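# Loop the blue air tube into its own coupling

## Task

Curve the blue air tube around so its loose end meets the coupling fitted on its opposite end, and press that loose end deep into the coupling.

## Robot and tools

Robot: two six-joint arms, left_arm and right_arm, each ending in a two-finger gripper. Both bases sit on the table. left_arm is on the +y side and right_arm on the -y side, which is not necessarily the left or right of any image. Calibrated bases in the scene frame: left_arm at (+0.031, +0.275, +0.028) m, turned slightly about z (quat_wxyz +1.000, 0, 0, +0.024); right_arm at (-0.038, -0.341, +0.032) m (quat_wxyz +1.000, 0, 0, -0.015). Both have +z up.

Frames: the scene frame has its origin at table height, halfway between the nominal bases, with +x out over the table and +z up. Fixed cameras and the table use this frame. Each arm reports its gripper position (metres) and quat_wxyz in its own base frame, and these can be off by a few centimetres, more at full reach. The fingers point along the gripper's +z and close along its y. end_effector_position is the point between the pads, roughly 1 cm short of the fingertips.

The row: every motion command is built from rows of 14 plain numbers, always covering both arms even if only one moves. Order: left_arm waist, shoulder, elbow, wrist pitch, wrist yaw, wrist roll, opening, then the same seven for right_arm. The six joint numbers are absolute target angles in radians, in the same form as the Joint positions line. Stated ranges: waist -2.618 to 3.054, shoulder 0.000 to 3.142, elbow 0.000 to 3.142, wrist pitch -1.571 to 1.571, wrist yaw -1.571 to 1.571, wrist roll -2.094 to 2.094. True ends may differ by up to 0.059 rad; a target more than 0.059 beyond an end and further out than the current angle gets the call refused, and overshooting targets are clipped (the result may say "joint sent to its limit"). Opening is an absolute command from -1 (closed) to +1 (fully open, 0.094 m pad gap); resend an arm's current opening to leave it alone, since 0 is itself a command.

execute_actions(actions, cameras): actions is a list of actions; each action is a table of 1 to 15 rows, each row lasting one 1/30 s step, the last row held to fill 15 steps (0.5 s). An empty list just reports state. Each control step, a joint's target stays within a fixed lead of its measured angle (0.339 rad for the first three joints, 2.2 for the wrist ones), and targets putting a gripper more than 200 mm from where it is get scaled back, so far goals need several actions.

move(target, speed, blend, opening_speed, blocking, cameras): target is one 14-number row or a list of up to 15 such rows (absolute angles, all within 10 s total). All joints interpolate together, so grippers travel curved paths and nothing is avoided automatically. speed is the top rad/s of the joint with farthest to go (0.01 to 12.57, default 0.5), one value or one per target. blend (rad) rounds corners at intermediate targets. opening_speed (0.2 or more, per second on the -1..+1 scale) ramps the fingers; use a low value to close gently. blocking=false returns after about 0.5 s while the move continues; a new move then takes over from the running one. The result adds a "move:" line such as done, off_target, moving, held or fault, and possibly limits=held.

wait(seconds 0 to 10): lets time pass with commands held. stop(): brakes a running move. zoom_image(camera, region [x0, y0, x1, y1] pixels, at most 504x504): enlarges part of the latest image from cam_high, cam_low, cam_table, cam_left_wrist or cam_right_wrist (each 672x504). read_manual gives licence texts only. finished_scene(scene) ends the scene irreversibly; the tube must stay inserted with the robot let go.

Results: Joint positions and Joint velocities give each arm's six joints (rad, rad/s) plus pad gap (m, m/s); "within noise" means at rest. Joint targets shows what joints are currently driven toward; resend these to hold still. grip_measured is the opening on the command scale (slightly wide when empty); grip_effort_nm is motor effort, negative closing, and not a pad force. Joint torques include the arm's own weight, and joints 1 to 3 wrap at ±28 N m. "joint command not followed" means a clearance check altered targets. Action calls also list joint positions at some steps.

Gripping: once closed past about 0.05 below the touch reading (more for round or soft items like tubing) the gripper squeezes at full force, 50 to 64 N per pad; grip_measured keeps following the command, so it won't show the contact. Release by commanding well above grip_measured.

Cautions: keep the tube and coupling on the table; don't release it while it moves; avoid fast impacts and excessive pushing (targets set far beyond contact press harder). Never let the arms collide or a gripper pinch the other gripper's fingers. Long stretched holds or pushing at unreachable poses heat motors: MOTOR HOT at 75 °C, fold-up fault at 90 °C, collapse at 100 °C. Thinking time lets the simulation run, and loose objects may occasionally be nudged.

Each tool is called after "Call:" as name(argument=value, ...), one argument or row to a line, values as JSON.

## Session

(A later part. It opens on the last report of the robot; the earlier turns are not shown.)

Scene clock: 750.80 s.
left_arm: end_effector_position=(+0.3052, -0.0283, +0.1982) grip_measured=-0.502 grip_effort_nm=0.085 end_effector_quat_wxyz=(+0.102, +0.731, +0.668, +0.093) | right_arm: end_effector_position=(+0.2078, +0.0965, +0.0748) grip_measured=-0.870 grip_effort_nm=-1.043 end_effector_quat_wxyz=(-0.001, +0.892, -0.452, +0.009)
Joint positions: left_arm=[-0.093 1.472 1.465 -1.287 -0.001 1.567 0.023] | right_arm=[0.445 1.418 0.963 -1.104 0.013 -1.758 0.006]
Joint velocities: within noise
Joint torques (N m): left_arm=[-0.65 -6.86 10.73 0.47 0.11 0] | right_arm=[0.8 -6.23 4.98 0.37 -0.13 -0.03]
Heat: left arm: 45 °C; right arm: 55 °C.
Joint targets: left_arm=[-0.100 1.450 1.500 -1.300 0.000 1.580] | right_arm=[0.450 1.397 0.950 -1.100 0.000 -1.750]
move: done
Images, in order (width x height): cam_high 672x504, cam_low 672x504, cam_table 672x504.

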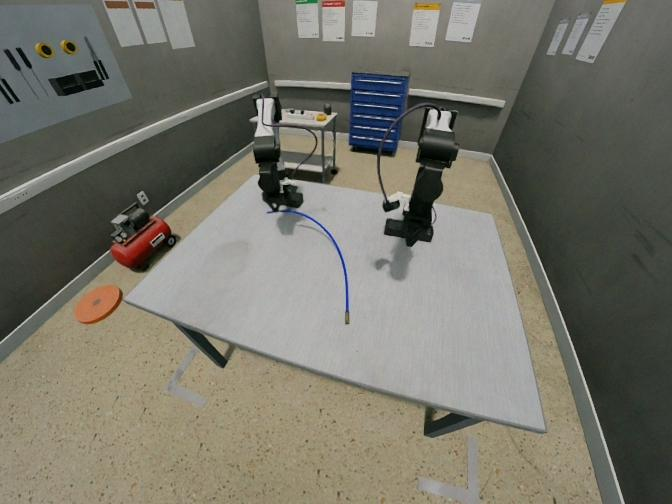

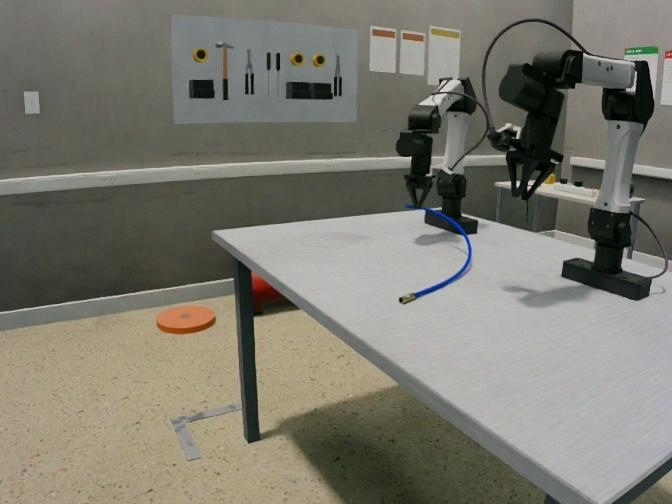

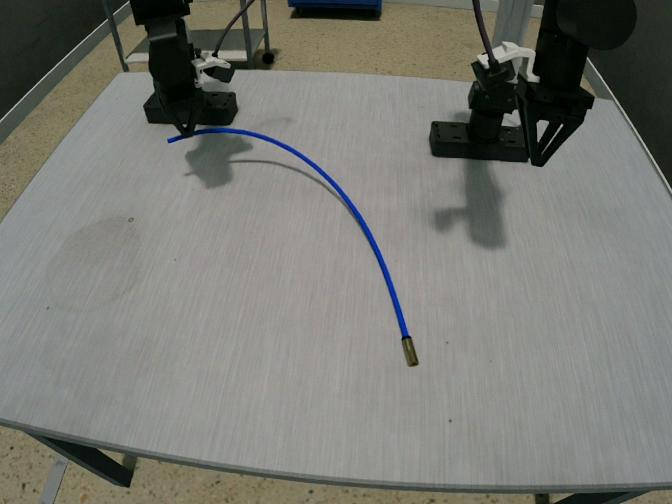

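Call:
move(
  target=[-0.1,1.45,1.5,-1.3,0,1.58,-0.5,1.3,1.397,0.95,-1.10,0,-0.6,-1],
  speed=0.5,
  cameras=["cam_high","cam_low","cam_table","cam_left_wrist"],
)

Scene clock: 760.07 s.
left_arm: end_effector_position=(+0.3052, -0.0283, +0.1982) grip_measured=-0.502 grip_effort_nm=0.071 end_effector_quat_wxyz=(+0.102, +0.731, +0.668, +0.093) | right_arm: end_effector_position=(+0.0646, +0.2198, +0.0747) grip_measured=-0.870 grip_effort_nm=-1.033 end_effector_quat_wxyz=(-0.008, +0.814, -0.580, +0.004)
Joint positions: left_arm=[-0.093 1.472 1.465 -1.287 -0.001 1.567 0.023] | right_arm=[1.294 1.418 0.963 -1.104 0.013 -0.609 0.006]
Joint velocities: within noise
Joint torques (N m): left_arm=[-0.66 -6.74 10.67 0.45 0.09 0.04] | right_arm=[0.69 -6.15 5.08 0.46 -0.03 -0.04]
Heat: left arm: 46 °C; right arm: 54 °C.
Joint targets: left_arm=[-0.100 1.450 1.500 -1.300 0.000 1.580] | right_arm=[1.300 1.397 0.950 -1.100 0.000 -0.600]
move: done
Images, in order (width x height): cam_high 672x504, cam_low 672x504, cam_table 672x504, cam_left_wrist 672x504.

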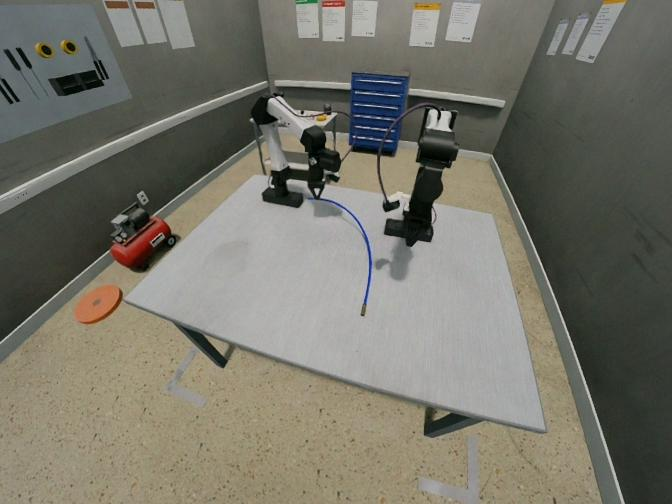

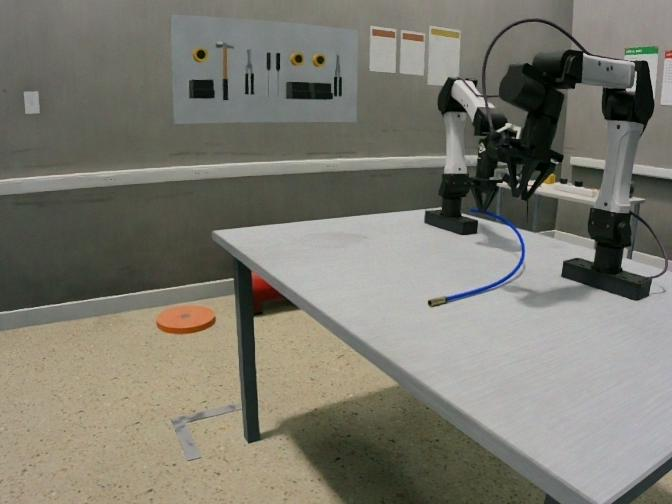

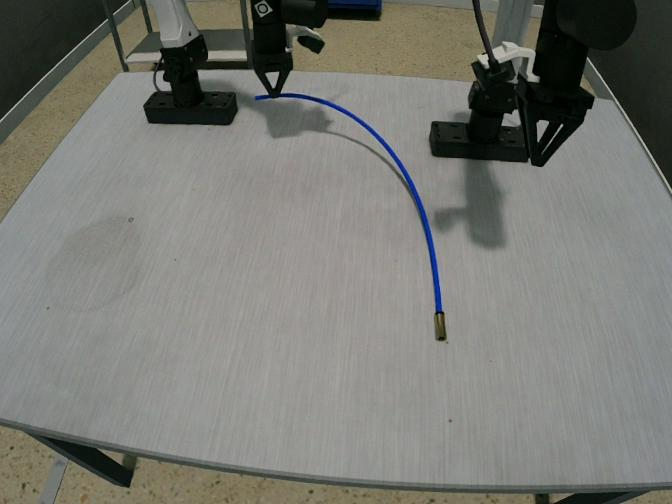

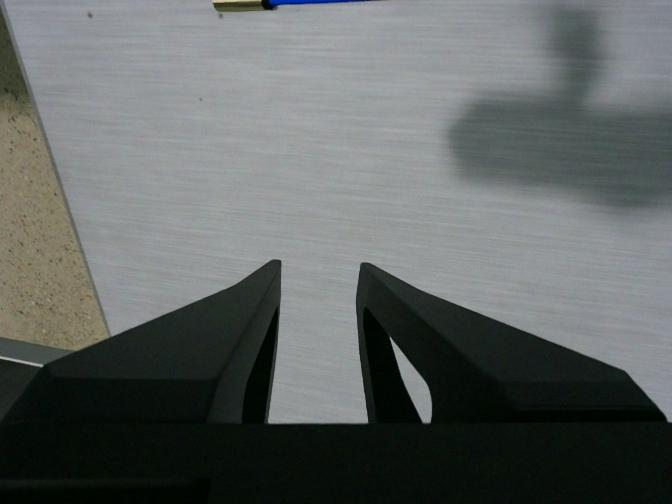

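Call:
move(
  target=[-0.266,2.367,2.34,-1.53,0,-0.176,0.4,1.3,1.397,0.95,-1.10,0,-0.6,-1],
  speed=0.7,
  cameras=["cam_table","cam_left_wrist"],
)

Scene clock: 780.77 s.
left_arm: end_effector_position=(+0.4402, -0.1175, +0.1007) grip_measured=+0.398 grip_effort_nm=0.076 end_effector_quat_wxyz=(+0.001, +0.050, +0.999, +0.000) | right_arm: end_effector_position=(+0.0646, +0.2198, +0.0747) grip_measured=-0.870 grip_effort_nm=-1.048 end_effector_quat_wxyz=(-0.008, +0.814, -0.581, +0.004)
Joint positions: left_arm=[-0.261 2.359 2.305 -1.515 -0.001 -0.161 0.066] | right_arm=[1.294 1.418 0.963 -1.104 0.013 -0.608 0.006]
Joint velocities: within noise
Joint torques (N m): left_arm=[-0.24 -10.78 10.36 0.02 0.08 -0.2] | right_arm=[0.64 -6.3 5.12 0.44 -0.04 -0.02]
Heat: left arm: 46 °C; right arm: 52 °C.
Joint targets: left_arm=[-0.266 2.367 2.340 -1.530 0.000 -0.176] | right_arm=[1.300 1.397 0.950 -1.100 0.000 -0.600]
move: done
Images, in order (width x height): cam_table 672x504, cam_left_wrist 672x504.

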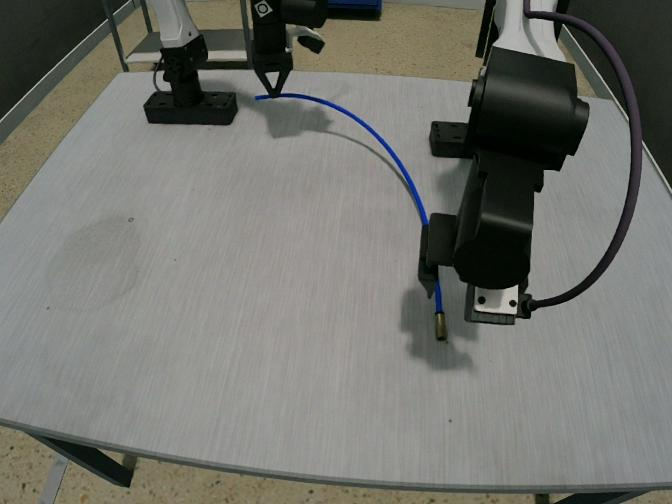

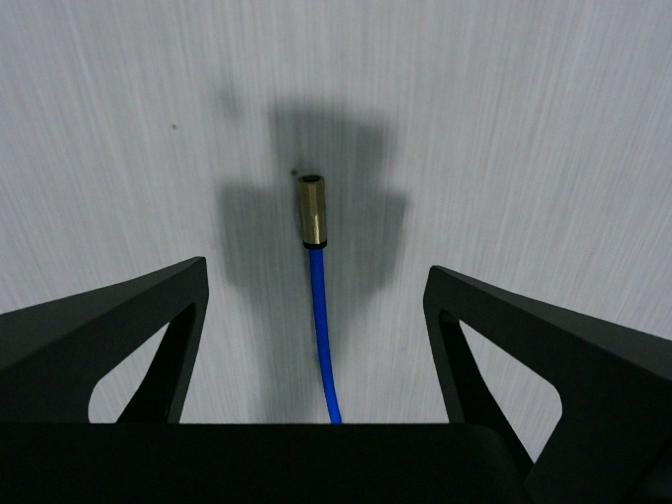

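Call:
move(
  target=[
    [-0.274,2.31,1.80,-1.07,0,-0.174,0.0,1.3,1.397,0.95,-1.10,0,-0.6,-1],
    [-0.274,2.287,1.686,-0.975,0,-0.174,0.0,1.3,1.397,0.95,-1.10,0,-0.6,-1],
  ],
  speed=[0.5,0.15],
  cameras=["cam_table","cam_left_wrist"],
)

Scene clock: 794.47 s.
left_arm: end_effector_position=(+0.4168, -0.1135, -0.0130) grip_measured=+0.002 grip_effort_nm=-0.090 end_effector_quat_wxyz=(+0.001, +0.052, +0.999, +0.001) | right_arm: end_effector_position=(+0.0646, +0.2198, +0.0747) grip_measured=-0.870 grip_effort_nm=-1.043 end_effector_quat_wxyz=(-0.008, +0.814, -0.581, +0.004)
Joint positions: left_arm=[-0.266 2.284 1.72 -1.006 -0.002 -0.163 0.047] | right_arm=[1.294 1.418 0.963 -1.104 0.013 -0.608 0.006]
Joint velocities: within noise
Joint torques (N m): left_arm=[-0.57 -10.67 3.56 0.47 0.09 -0.24] | right_arm=[0.58 -6.2 5.05 0.4 -0.05 -0.03]
Heat: left arm: 44 °C; right arm: 51 °C.
Joint targets: left_arm=[-0.274 2.287 1.686 -0.975 0.000 -0.174] | right_arm=[1.300 1.397 0.950 -1.100 0.000 -0.600]
move: done
Images, in order (width x height): cam_table 672x504, cam_left_wrist 672x504.

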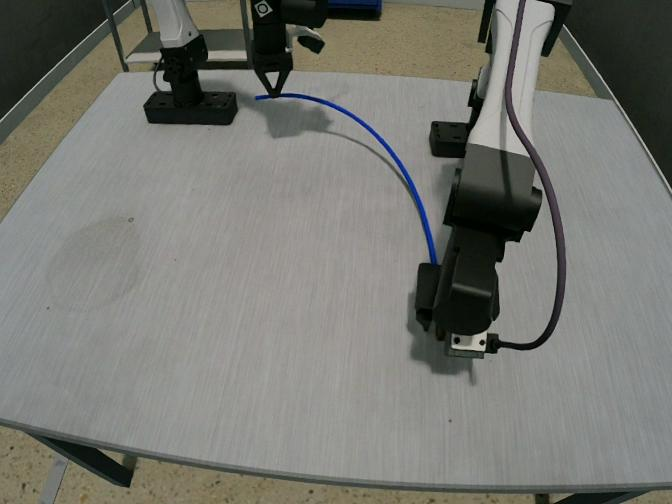

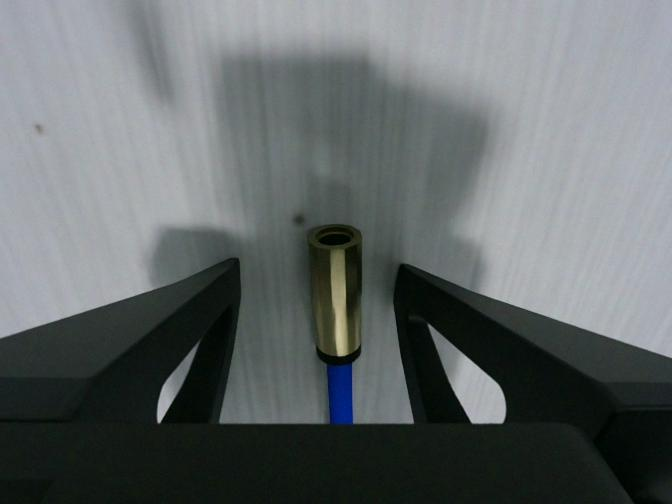

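Call:
move(
  target=[
    [-0.274,2.287,1.686,-0.975,0,-0.174,-1,1.3,1.397,0.95,-1.10,0,-0.6,-1],
    [-0.274,2.25,1.90,-1.22,0,-0.174,-1,1.3,1.397,0.95,-1.10,0,-0.6,-1],
    [0.258,1.628,1.184,-1.127,0,-1.262,-1,0.273,2.207,2.0,-1.364,0,-1.5,-1],
  ],
  speed=0.4,
  opening_speed=1.0,
)

Scene clock: 810.50 s.
left_arm: end_effector_position=(+0.2726, +0.0724, +0.0758) grip_measured=-0.750 grip_effort_nm=-1.033 end_effector_quat_wxyz=(+0.011, +0.682, -0.731, -0.010) | right_arm: end_effector_position=(+0.4089, +0.1095, +0.0831) grip_measured=-0.870 grip_effort_nm=-1.038 end_effector_quat_wxyz=(+0.009, +0.769, -0.639, +0.000)
Joint positions: left_arm=[0.255 1.658 1.198 -1.14 -0.008 -1.246 0.012] | right_arm=[0.266 2.197 1.964 -1.352 0.011 -1.488 0.006]
Joint velocities: within noise
Joint torques (N m): left_arm=[0.66 -8.55 5.63 0.19 0.11 -0.26] | right_arm=[0.69 -9.84 9.46 0.11 -0.08 -0.24]
Heat: left arm: 41 °C; right arm: 50 °C.
Joint targets: left_arm=[0.258 1.628 1.184 -1.127 0.000 -1.262] | right_arm=[0.273 2.207 2.000 -1.364 0.000 -1.500]
move: off_target (right_arm); right_arm: the elbow is farthest, 0.036 rad from its target

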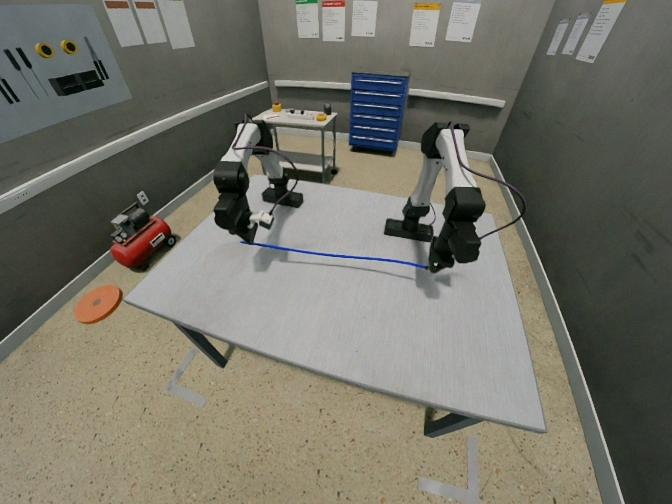

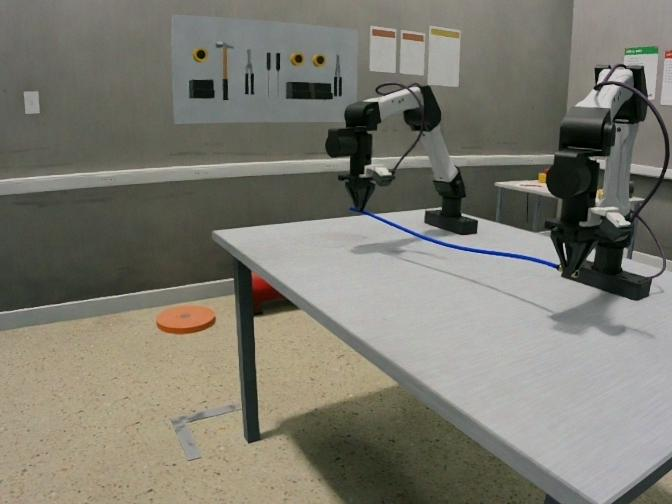

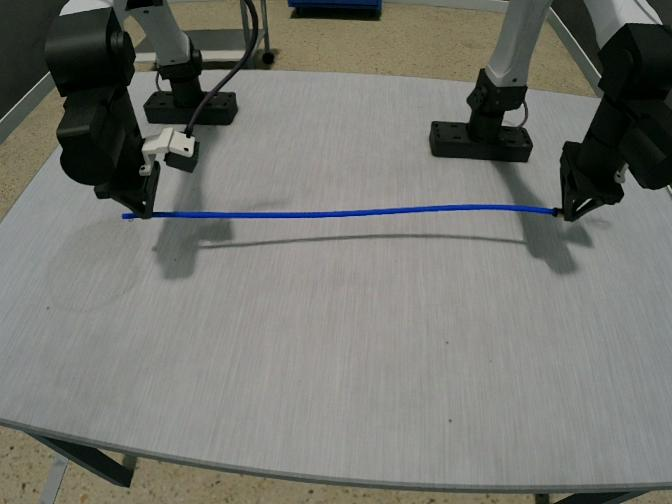

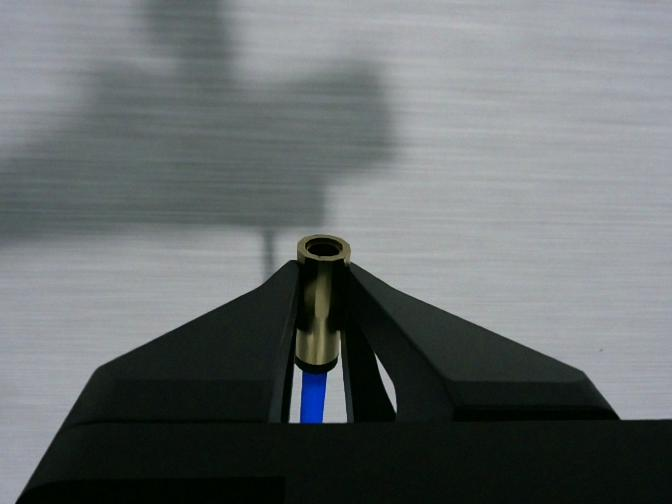

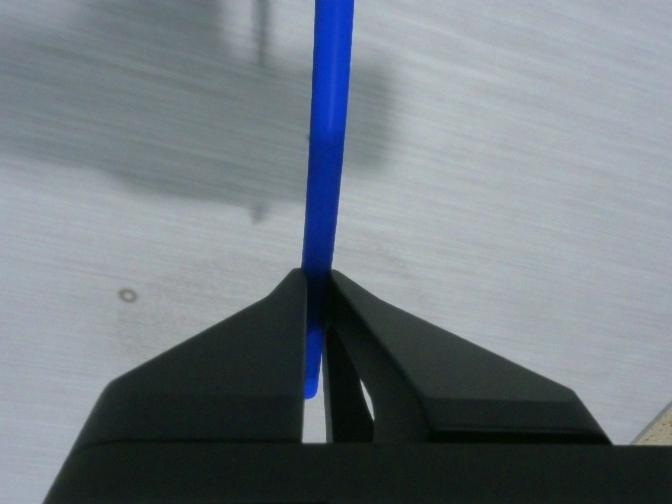

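Call:
move(
  target=[0.258,1.780,0.928,-0.724,0,-1.262,-1,0.268,2.268,1.644,-0.952,0,-1.5,-1],
  speed=0.25,
  cameras=["cam_low","cam_left_wrist"],
)

Scene clock: 829.90 s.
left_arm: end_effector_position=(+0.2724, +0.0723, -0.0148) grip_measured=-0.750 grip_effort_nm=-1.033 end_effector_quat_wxyz=(-0.001, +0.682, -0.731, -0.004) | right_arm: end_effector_position=(+0.4076, +0.1091, -0.0183) grip_measured=-0.870 grip_effort_nm=-1.038 end_effector_quat_wxyz=(+0.005, +0.769, -0.639, +0.003)
Joint positions: left_arm=[0.255 1.773 0.94 -0.739 -0.008 -1.247 0.012] | right_arm=[0.266 2.259 1.655 -0.972 0.011 -1.49 0.006]
Joint velocities: within noise
Joint torques (N m): left_arm=[0.32 -6.05 5.03 0.28 0.09 -0.26] | right_arm=[0.36 -10.25 5.11 0.51 -0.1 -0.23]
Heat: left arm: 41 °C; right arm: 53 °C.
Joint targets: left_arm=[0.258 1.780 0.928 -0.724 0.000 -1.262] | right_arm=[0.268 2.268 1.644 -0.952 0.000 -1.500]
move: done
Images, in order (width x height): cam_low 672x504, cam_left_wrist 672x504.

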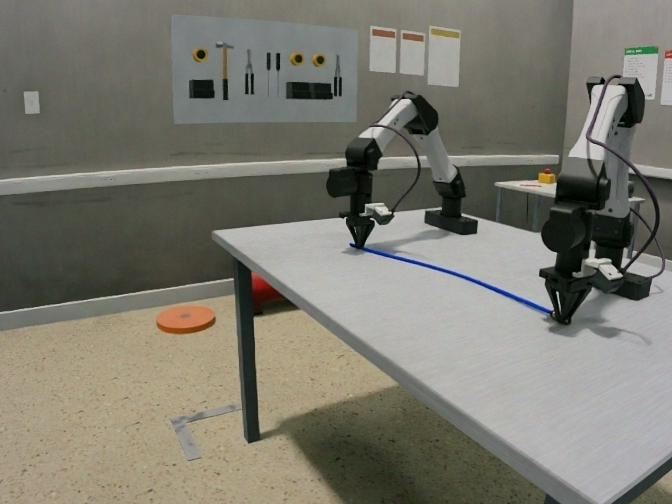

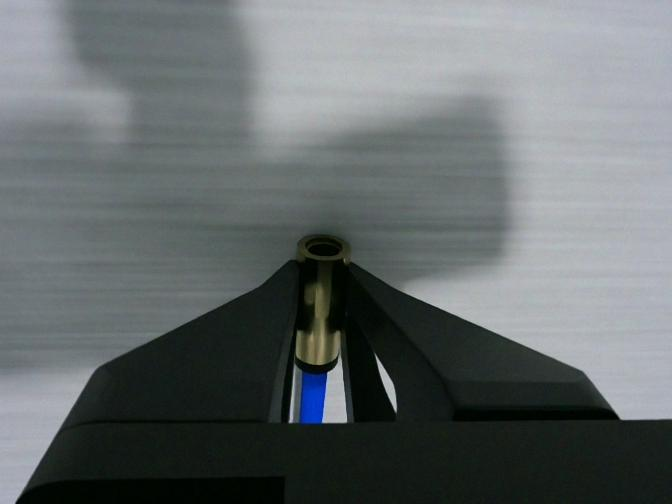

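Call:
move(
  target=[
    [0.258,1.780,0.928,-0.724,0,-1.262,-0.2,0.268,2.268,1.644,-0.952,0,-1.5,-1],
    [0.258,1.66,1.10,-1.01,0,-1.262,-0.2,0.268,2.268,1.644,-0.952,0,-1.5,-1],
    [0.258,1.66,1.10,-1.01,0,1.91,-0.2,0.268,2.268,1.644,-0.952,0,-1.5,-1],
    [0.258,1.75,0.97,-0.78,0,1.91,-0.2,0.268,2.268,1.644,-0.952,0,-1.5,-1],
  ],
  speed=[0.5,0.5,1.5,0.4],
  opening_speed=1.5,
  cameras=["cam_table","cam_left_wrist","cam_right_wrist"],
)

Scene clock: 845.80 s.
left_arm: end_effector_position=(+0.2772, +0.0735, +0.0020) grip_measured=-0.202 grip_effort_nm=0.076 end_effector_quat_wxyz=(-0.001, +0.731, +0.682, +0.007) | right_arm: end_effector_position=(+0.4084, +0.1093, -0.0183) grip_measured=-0.870 grip_effort_nm=-1.048 end_effector_quat_wxyz=(+0.004, +0.770, -0.639, +0.004)
Joint positions: left_arm=[0.255 1.744 0.982 -0.798 -0.008 1.895 0.038] | right_arm=[0.266 2.259 1.655 -0.969 0.011 -1.49 0.006]
Joint velocities: within noise
Joint torques (N m): left_arm=[0.58 -6.13 5.18 0.28 0.2 0.07] | right_arm=[0.31 -10.21 5.07 0.45 -0.09 -0.19]
Heat: left arm: 39 °C; right arm: 56 °C.
Joint targets: left_arm=[0.258 1.750 0.970 -0.780 0.000 1.910] | right_arm=[0.268 2.268 1.644 -0.952 0.000 -1.500]
move: done
Images, in order (width x height): cam_table 672x504, cam_left_wrist 672x504, cam_right_wrist 672x504.

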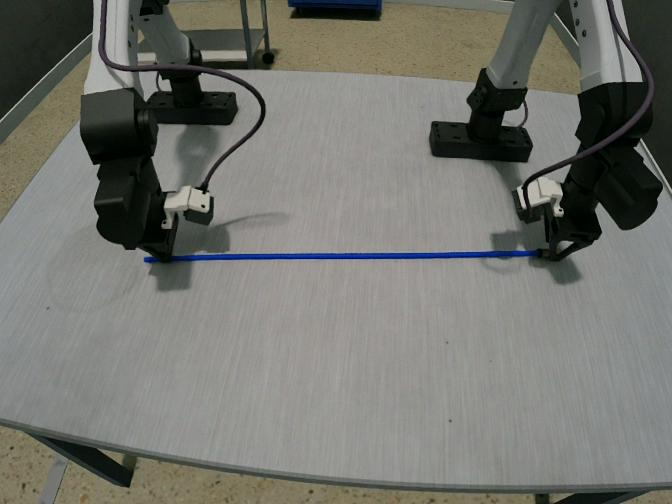

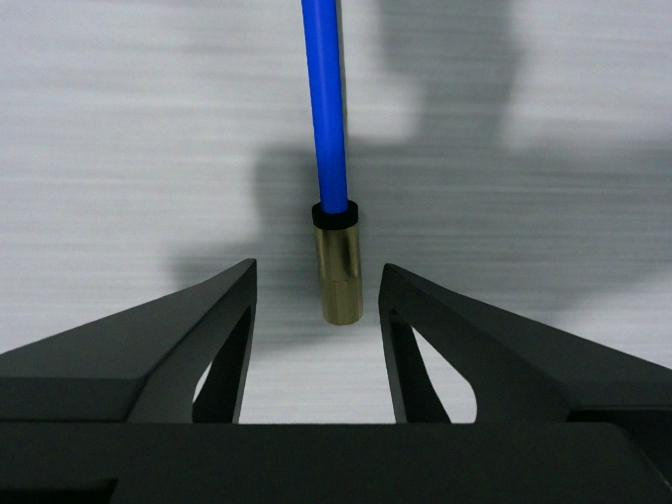

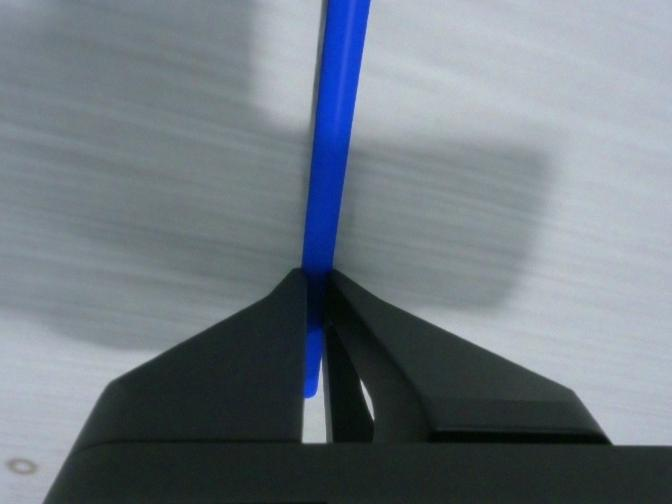

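Call:
move(
  target=[
    [0.271,1.75,0.95,-0.76,0,1.72,-0.2,0.268,2.268,1.644,-0.952,0,-1.5,-1],
    [0.271,1.770,0.904,-0.71,0,1.72,-0.2,0.268,2.268,1.644,-0.952,0,-1.5,-1],
    [0.271,1.770,0.904,-0.71,0,1.72,-1,0.268,2.268,1.644,-0.952,0,-1.5,-1],
  ],
  speed=0.25,
  opening_speed=0.8,
  cameras=["cam_table","cam_left_wrist"],
)

Scene clock: 859.70 s.
left_arm: end_effector_position=(+0.2680, +0.0737, -0.0162) grip_measured=-0.750 grip_effort_nm=-1.033 end_effector_quat_wxyz=(-0.003, +0.670, +0.742, +0.003) | right_arm: end_effector_position=(+0.4084, +0.1093, -0.0183) grip_measured=-0.870 grip_effort_nm=-1.038 end_effector_quat_wxyz=(+0.004, +0.770, -0.639, +0.004)
Joint positions: left_arm=[0.264 1.761 0.918 -0.726 -0.008 1.733 0.012] | right_arm=[0.266 2.259 1.655 -0.969 0.011 -1.49 0.006]
Joint velocities: within noise
Joint torques (N m): left_arm=[0.85 -5.68 4.62 0.27 0.18 -0.19] | right_arm=[0.46 -10.36 4.93 0.45 -0.07 -0.22]
Heat: left arm: 38 °C; right arm: 58 °C.
Joint targets: left_arm=[0.271 1.770 0.904 -0.710 0.000 1.720] | right_arm=[0.268 2.268 1.644 -0.952 0.000 -1.500]
move: done
Images, in order (width x height): cam_table 672x504, cam_left_wrist 672x504.

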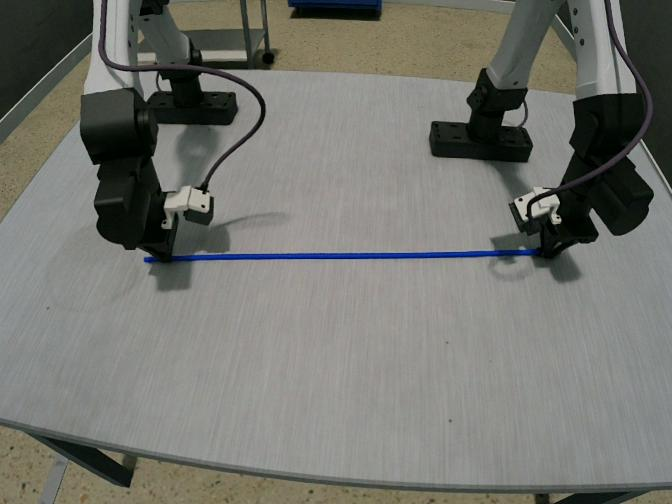

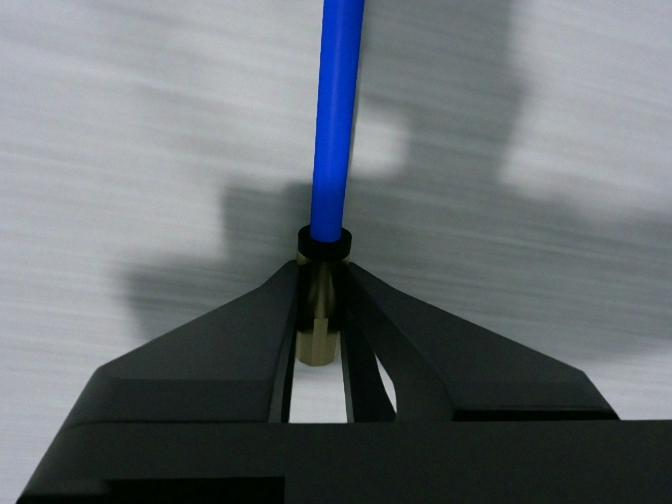

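Call:
move(
  target=[
    [0.262,1.61,1.17,-1.13,0,1.72,-1,0.268,2.2,1.99,-1.364,0,-1.5,-1],
    [-0.03,1.585,0.645,0.416,0.016,1.58,-1,0.09,1.80,0.920,0.389,0.052,-1.541,-1],
    [-0.119,1.587,0.645,0.416,-0.061,0.75,-1,0.161,1.815,0.931,0.384,0.113,-0.72,-1],
    [-0.399,1.650,0.723,0.376,-0.303,-0.181,-1,0.382,1.875,1.028,0.326,0.303,0.182,-1],
    [-0.62,1.769,0.88,0.287,-0.488,-0.922,-1,0.564,1.98,1.196,0.224,0.457,0.898,-1],
  ],
  speed=0.8,
  blend=[0.03,0.1,0.15,0.15,0],
  cameras=["cam_table","cam_left_wrist"],
)

Call:
move(
  target=[
    [-0.52,1.95,1.35,-0.4,-0.35,-1.5,-1,0.68,2.14,1.28,0.5,0.6,1.3,-1],
    [-0.44,2.167,1.96,-1.177,-0.066,-1.993,-1,0.84,2.434,1.399,1.035,0.844,1.60,-1],
  ],
  speed=0.6,
  blend=0.05,
  cameras=["cam_table","cam_left_wrist"],
)

Scene clock: 881.77 s.
left_arm: end_effector_position=(+0.4113, -0.1970, +0.0795) grip_measured=-0.751 grip_effort_nm=-1.038 end_effector_quat_wxyz=(+0.460, -0.226, +0.845, -0.153) | right_arm: end_effector_position=(+0.4830, +0.2178, +0.0920) grip_measured=-0.870 grip_effort_nm=-1.043 end_effector_quat_wxyz=(+0.472, +0.236, +0.835, +0.157)
Joint positions: left_arm=[-0.616 1.76 0.841 0.286 -0.464 -0.901 0.012] | right_arm=[0.563 1.969 1.157 0.22 0.442 0.877 0.006]
Joint velocities: within noise
Joint torques (N m): left_arm=[-0.29 -6.72 10.86 1.41 -0.28 -0.27] | right_arm=[0.49 -8.7 10.24 1.81 0.32 0.13]
Heat: left arm: 38 °C; right arm: 59 °C.
Joint targets: left_arm=[-0.620 1.769 0.880 0.287 -0.488 -0.922] | right_arm=[0.564 1.980 1.196 0.224 0.457 0.898]
move: off_target (left_arm, right_arm); left_arm: the elbow is farthest, 0.039 rad from its target; right_arm: the elbow is farthest, 0.039 rad from its target
Images, in order (width x height): cam_table 672x504, cam_left_wrist 672x504.

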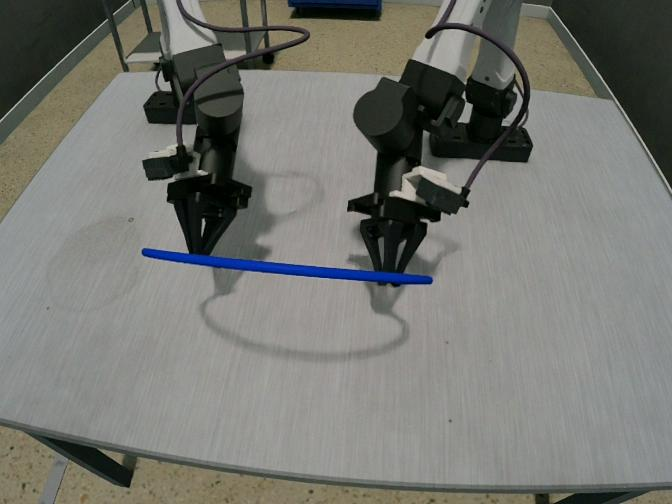

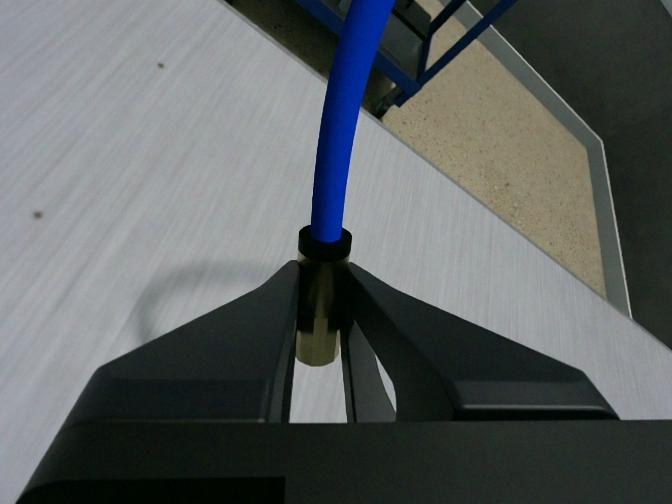

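Scene clock: 885.37 s.
left_arm: end_effector_position=(+0.4213, -0.1920, +0.0955) grip_measured=-0.751 grip_effort_nm=-1.028 end_effector_quat_wxyz=(-0.062, +0.687, -0.720, +0.076) | right_arm: end_effector_position=(+0.4813, +0.3514, +0.0919) grip_measured=-0.870 grip_effort_nm=-1.053 end_effector_quat_wxyz=(+0.487, +0.498, +0.519, +0.495)
Joint positions: left_arm=[-0.451 2.153 1.923 -1.155 -0.062 -1.968 0.012] | right_arm=[0.841 2.426 1.362 1.012 0.811 1.595 0.006]
Joint velocities: within noise
Joint torques (N m): left_arm=[1.31 -9.48 10.99 0.2 -0.07 -0.36] | right_arm=[-0.03 -11.11 9.1 2.01 0.38 -0.11]
Heat: left arm: 38 °C; right arm: 59 °C.
Joint targets: left_arm=[-0.440 2.167 1.960 -1.177 -0.066 -1.993] | right_arm=[0.840 2.434 1.399 1.035 0.844 1.600]
move: off_target (left_arm, right_arm); left_arm: the elbow is farthest, 0.037 rad from its target; right_arm: the elbow is farthest, 0.037 rad from its target
Images, in order (width x height): cam_table 672x504, cam_left_wrist 672x504.

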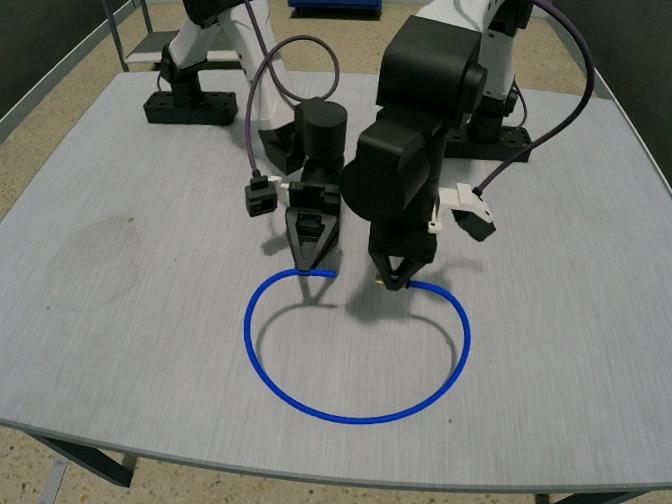

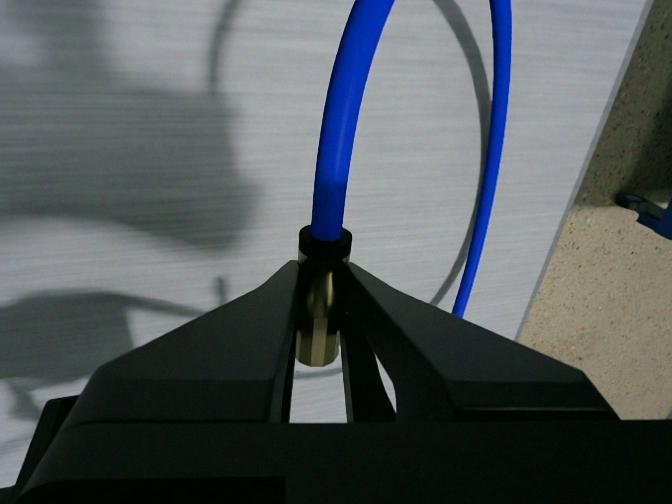

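Call:
move(
  target=[-0.44,2.167,1.96,-1.177,-0.066,-1.993,-1,0.899,2.531,1.596,0.896,0.895,1.60,-1],
  speed=0.25,
  cameras=["cam_table","cam_left_wrist","cam_low","cam_right_wrist"],
)

Call:
zoom_image(
  camera="cam_table",
  region=[310, 250, 430, 310],
)

Call:
zoom_image(
  camera="cam_left_wrist",
  region=[280, 320, 380, 420],
)

Call:
zoom_image(
  camera="cam_right_wrist",
  region=[280, 340, 380, 440],
)

Call:
zoom_image(
  camera="cam_low",
  region=[390, 220, 440, 258],
)

Scene clock: 897.57 s.
left_arm: end_effector_position=(+0.4212, -0.1921, +0.0955) grip_measured=-0.751 grip_effort_nm=-1.033 end_effector_quat_wxyz=(-0.062, +0.687, -0.720, +0.076) | right_arm: end_effector_position=(+0.4820, +0.3951, +0.0914) grip_measured=-0.870 grip_effort_nm=-1.048 end_effector_quat_wxyz=(+0.488, +0.497, +0.521, +0.494)
Joint positions: left_arm=[-0.451 2.153 1.923 -1.155 -0.062 -1.97 0.012] | right_arm=[0.898 2.518 1.561 0.902 0.867 1.597 0.006]
Joint velocities: within noise
Joint torques (N m): left_arm=[1.17 -9.37 10.91 0.22 -0.05 -0.33] | right_arm=[0.18 -11.71 9.36 1.68 0.38 -0.12]
Heat: left arm: 39 °C; right arm: 60 °C.
Joint targets: left_arm=[-0.440 2.167 1.960 -1.177 -0.066 -1.993] | right_arm=[0.899 2.531 1.596 0.896 0.895 1.600]
move: off_target (left_arm); left_arm: the elbow is farthest, 0.037 rad from its target
Images, in order (width x height): cam_low 672x504, cam_table 672x504, cam_left_wrist 672x504, cam_right_wrist 672x504.

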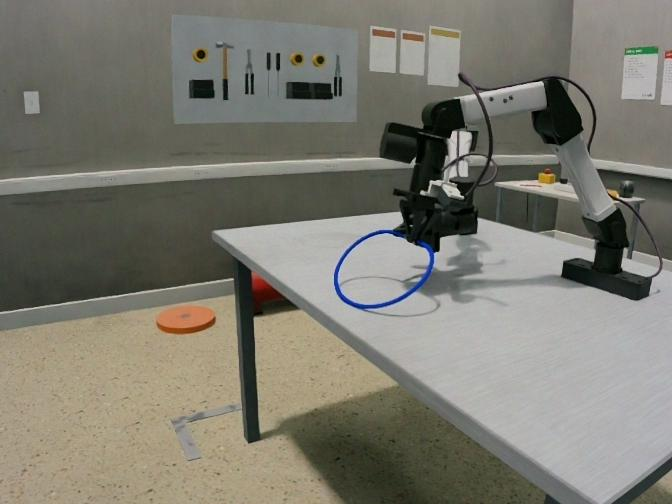

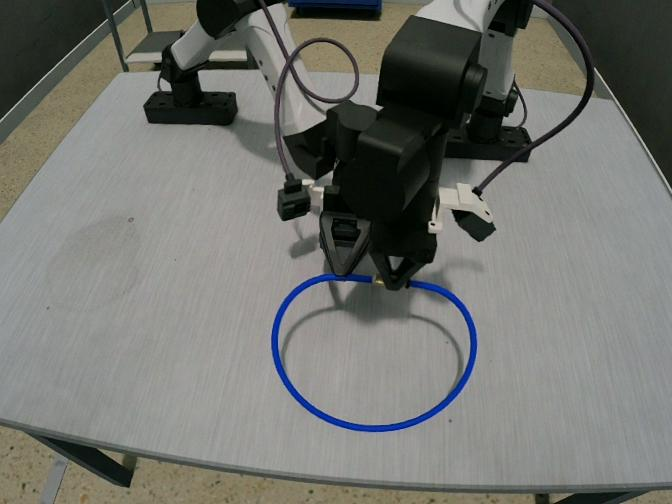

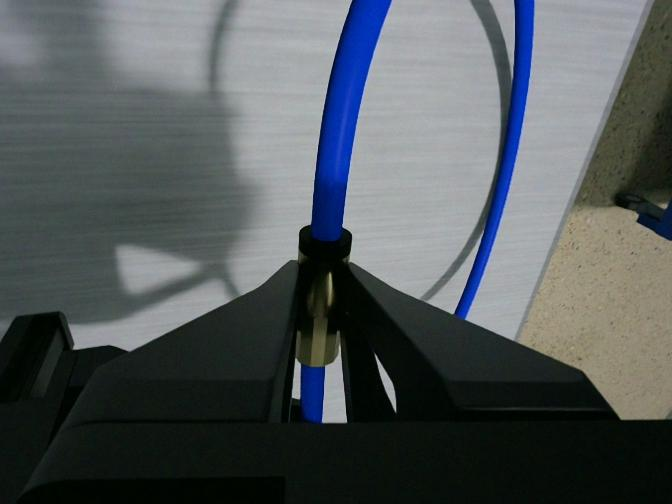

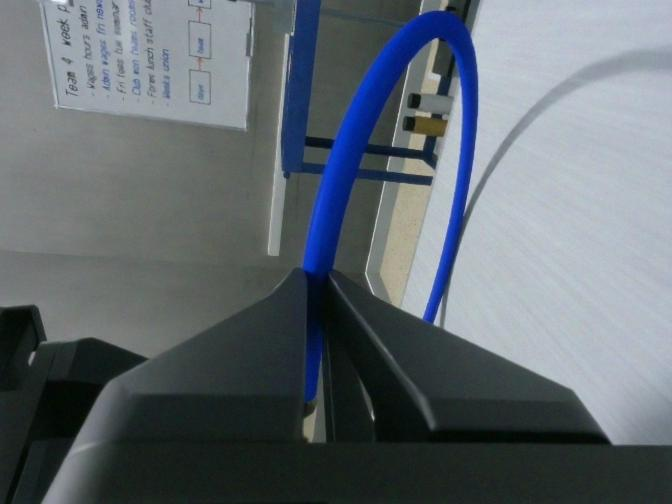

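Scaled by 4.200.

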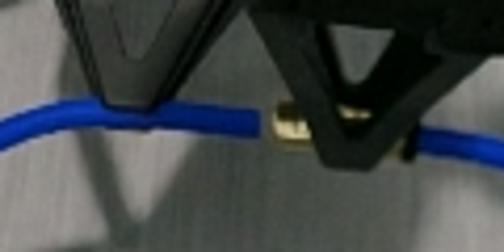

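Scaled by 5.040.

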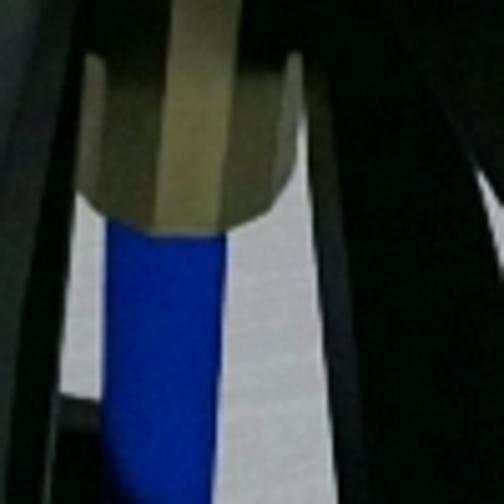

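Scaled by 5.040.

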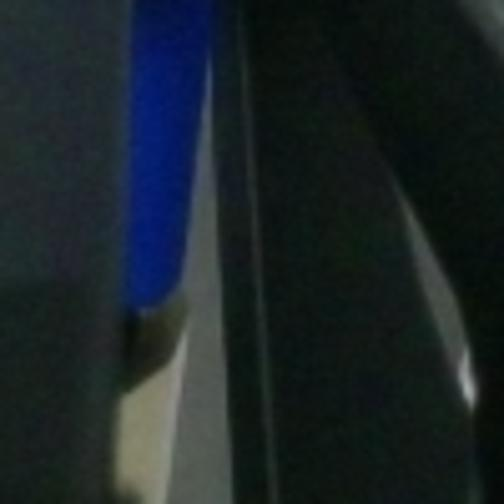

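Scaled by 10.080.

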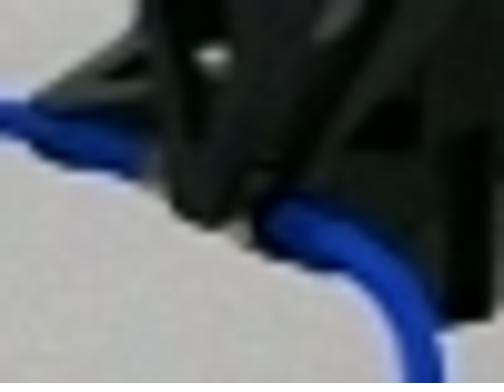

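Call:
move(
  target=[-0.44,2.167,1.96,-1.177,-0.066,-1.993,-1,0.901,2.537,1.616,0.881,0.897,1.60,-1],
  speed=0.15,
  cameras=["cam_table","cam_left_wrist","cam_low","cam_right_wrist"],
)

Call:
zoom_image(
  camera="cam_table",
  region=[310, 250, 430, 310],
)

Call:
zoom_image(
  camera="cam_left_wrist",
  region=[280, 320, 380, 420],
)

Call:
zoom_image(
  camera="cam_right_wrist",
  region=[280, 340, 380, 440],
)

Call:
zoom_image(
  camera="cam_low",
  region=[390, 220, 440, 258],
)

Scene clock: 915.30 s.
left_arm: end_effector_position=(+0.4211, -0.1920, +0.0954) grip_measured=-0.751 grip_effort_nm=-1.033 end_effector_quat_wxyz=(-0.062, +0.687, -0.720, +0.076) | right_arm: end_effector_position=(+0.4841, +0.3971, +0.0928) grip_measured=-0.870 grip_effort_nm=-1.048 end_effector_quat_wxyz=(+0.488, +0.497, +0.520, +0.493)
Joint positions: left_arm=[-0.451 2.153 1.923 -1.155 -0.062 -1.97 0.012] | right_arm=[0.898 2.524 1.581 0.887 0.87 1.597 0.006]
Joint velocities: within noise
Joint torques (N m): left_arm=[1.22 -9.43 10.99 0.22 -0.06 -0.34] | right_arm=[0.28 -11.7 9.62 1.68 0.38 -0.09]
Heat: left arm: 41 °C; right arm: 59 °C.
Joint targets: left_arm=[-0.440 2.167 1.960 -1.177 -0.066 -1.993] | right_arm=[0.901 2.537 1.616 0.881 0.897 1.600]
move: off_target (left_arm); left_arm: the elbow is farthest, 0.037 rad from its target
Images, in order (width x height): cam_low 672x504, cam_table 672x504, cam_left_wrist 672x504, cam_right_wrist 672x504.

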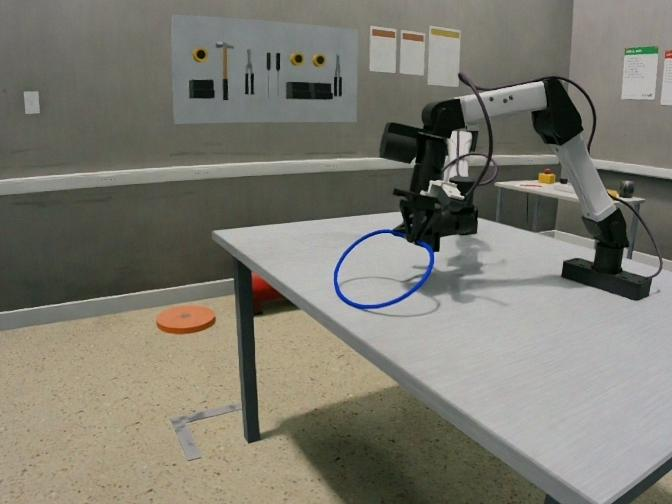

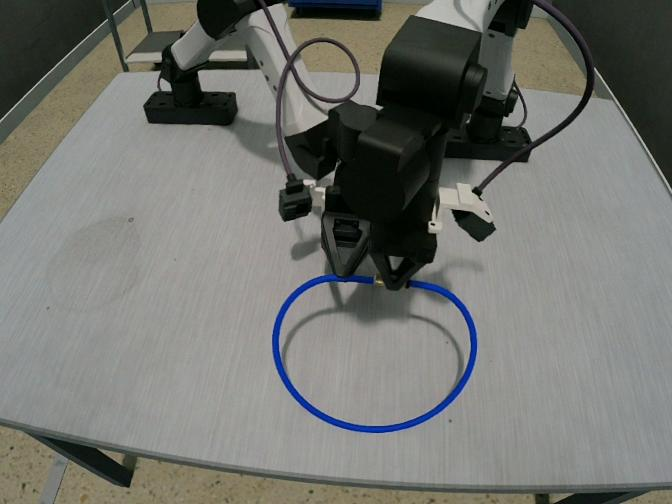

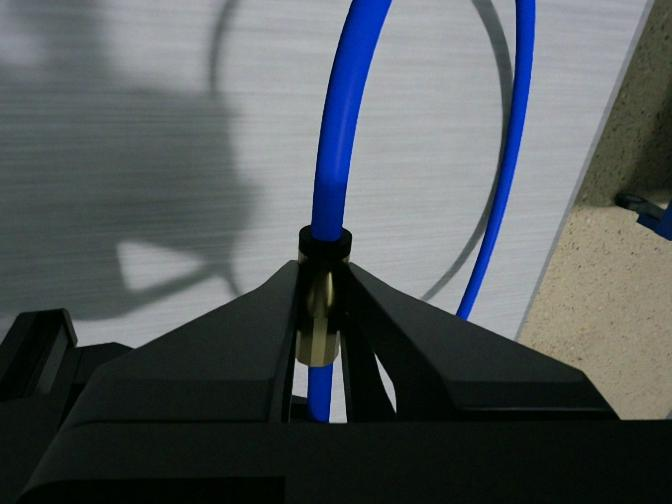

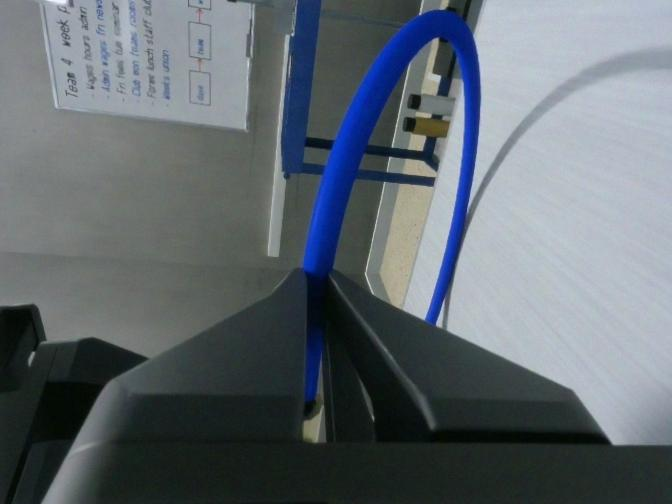

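Scaled by 4.200.

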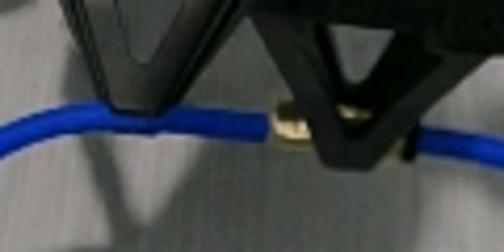

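Scaled by 5.040.

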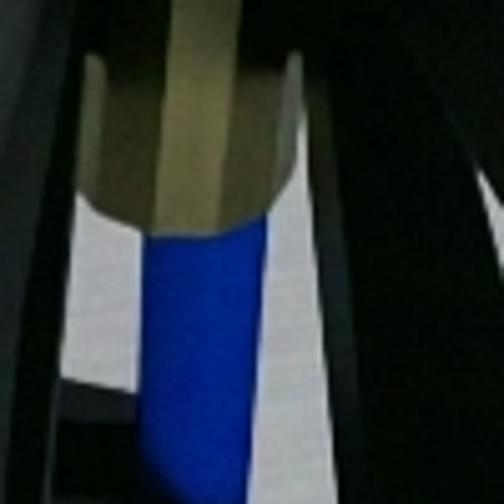

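Scaled by 5.040.

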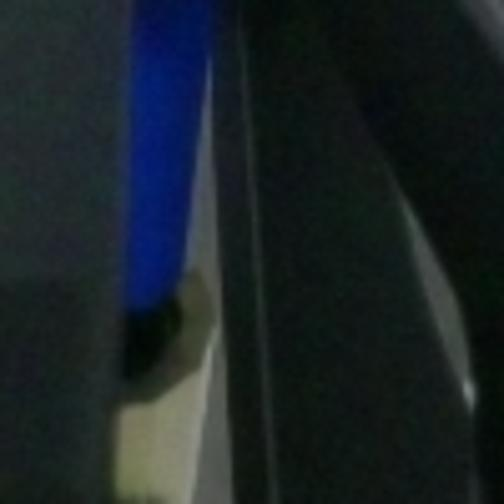

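Scaled by 10.080.

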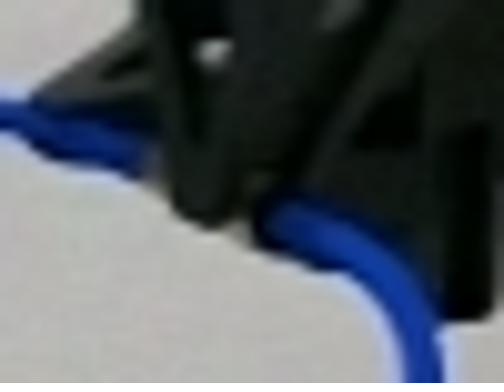

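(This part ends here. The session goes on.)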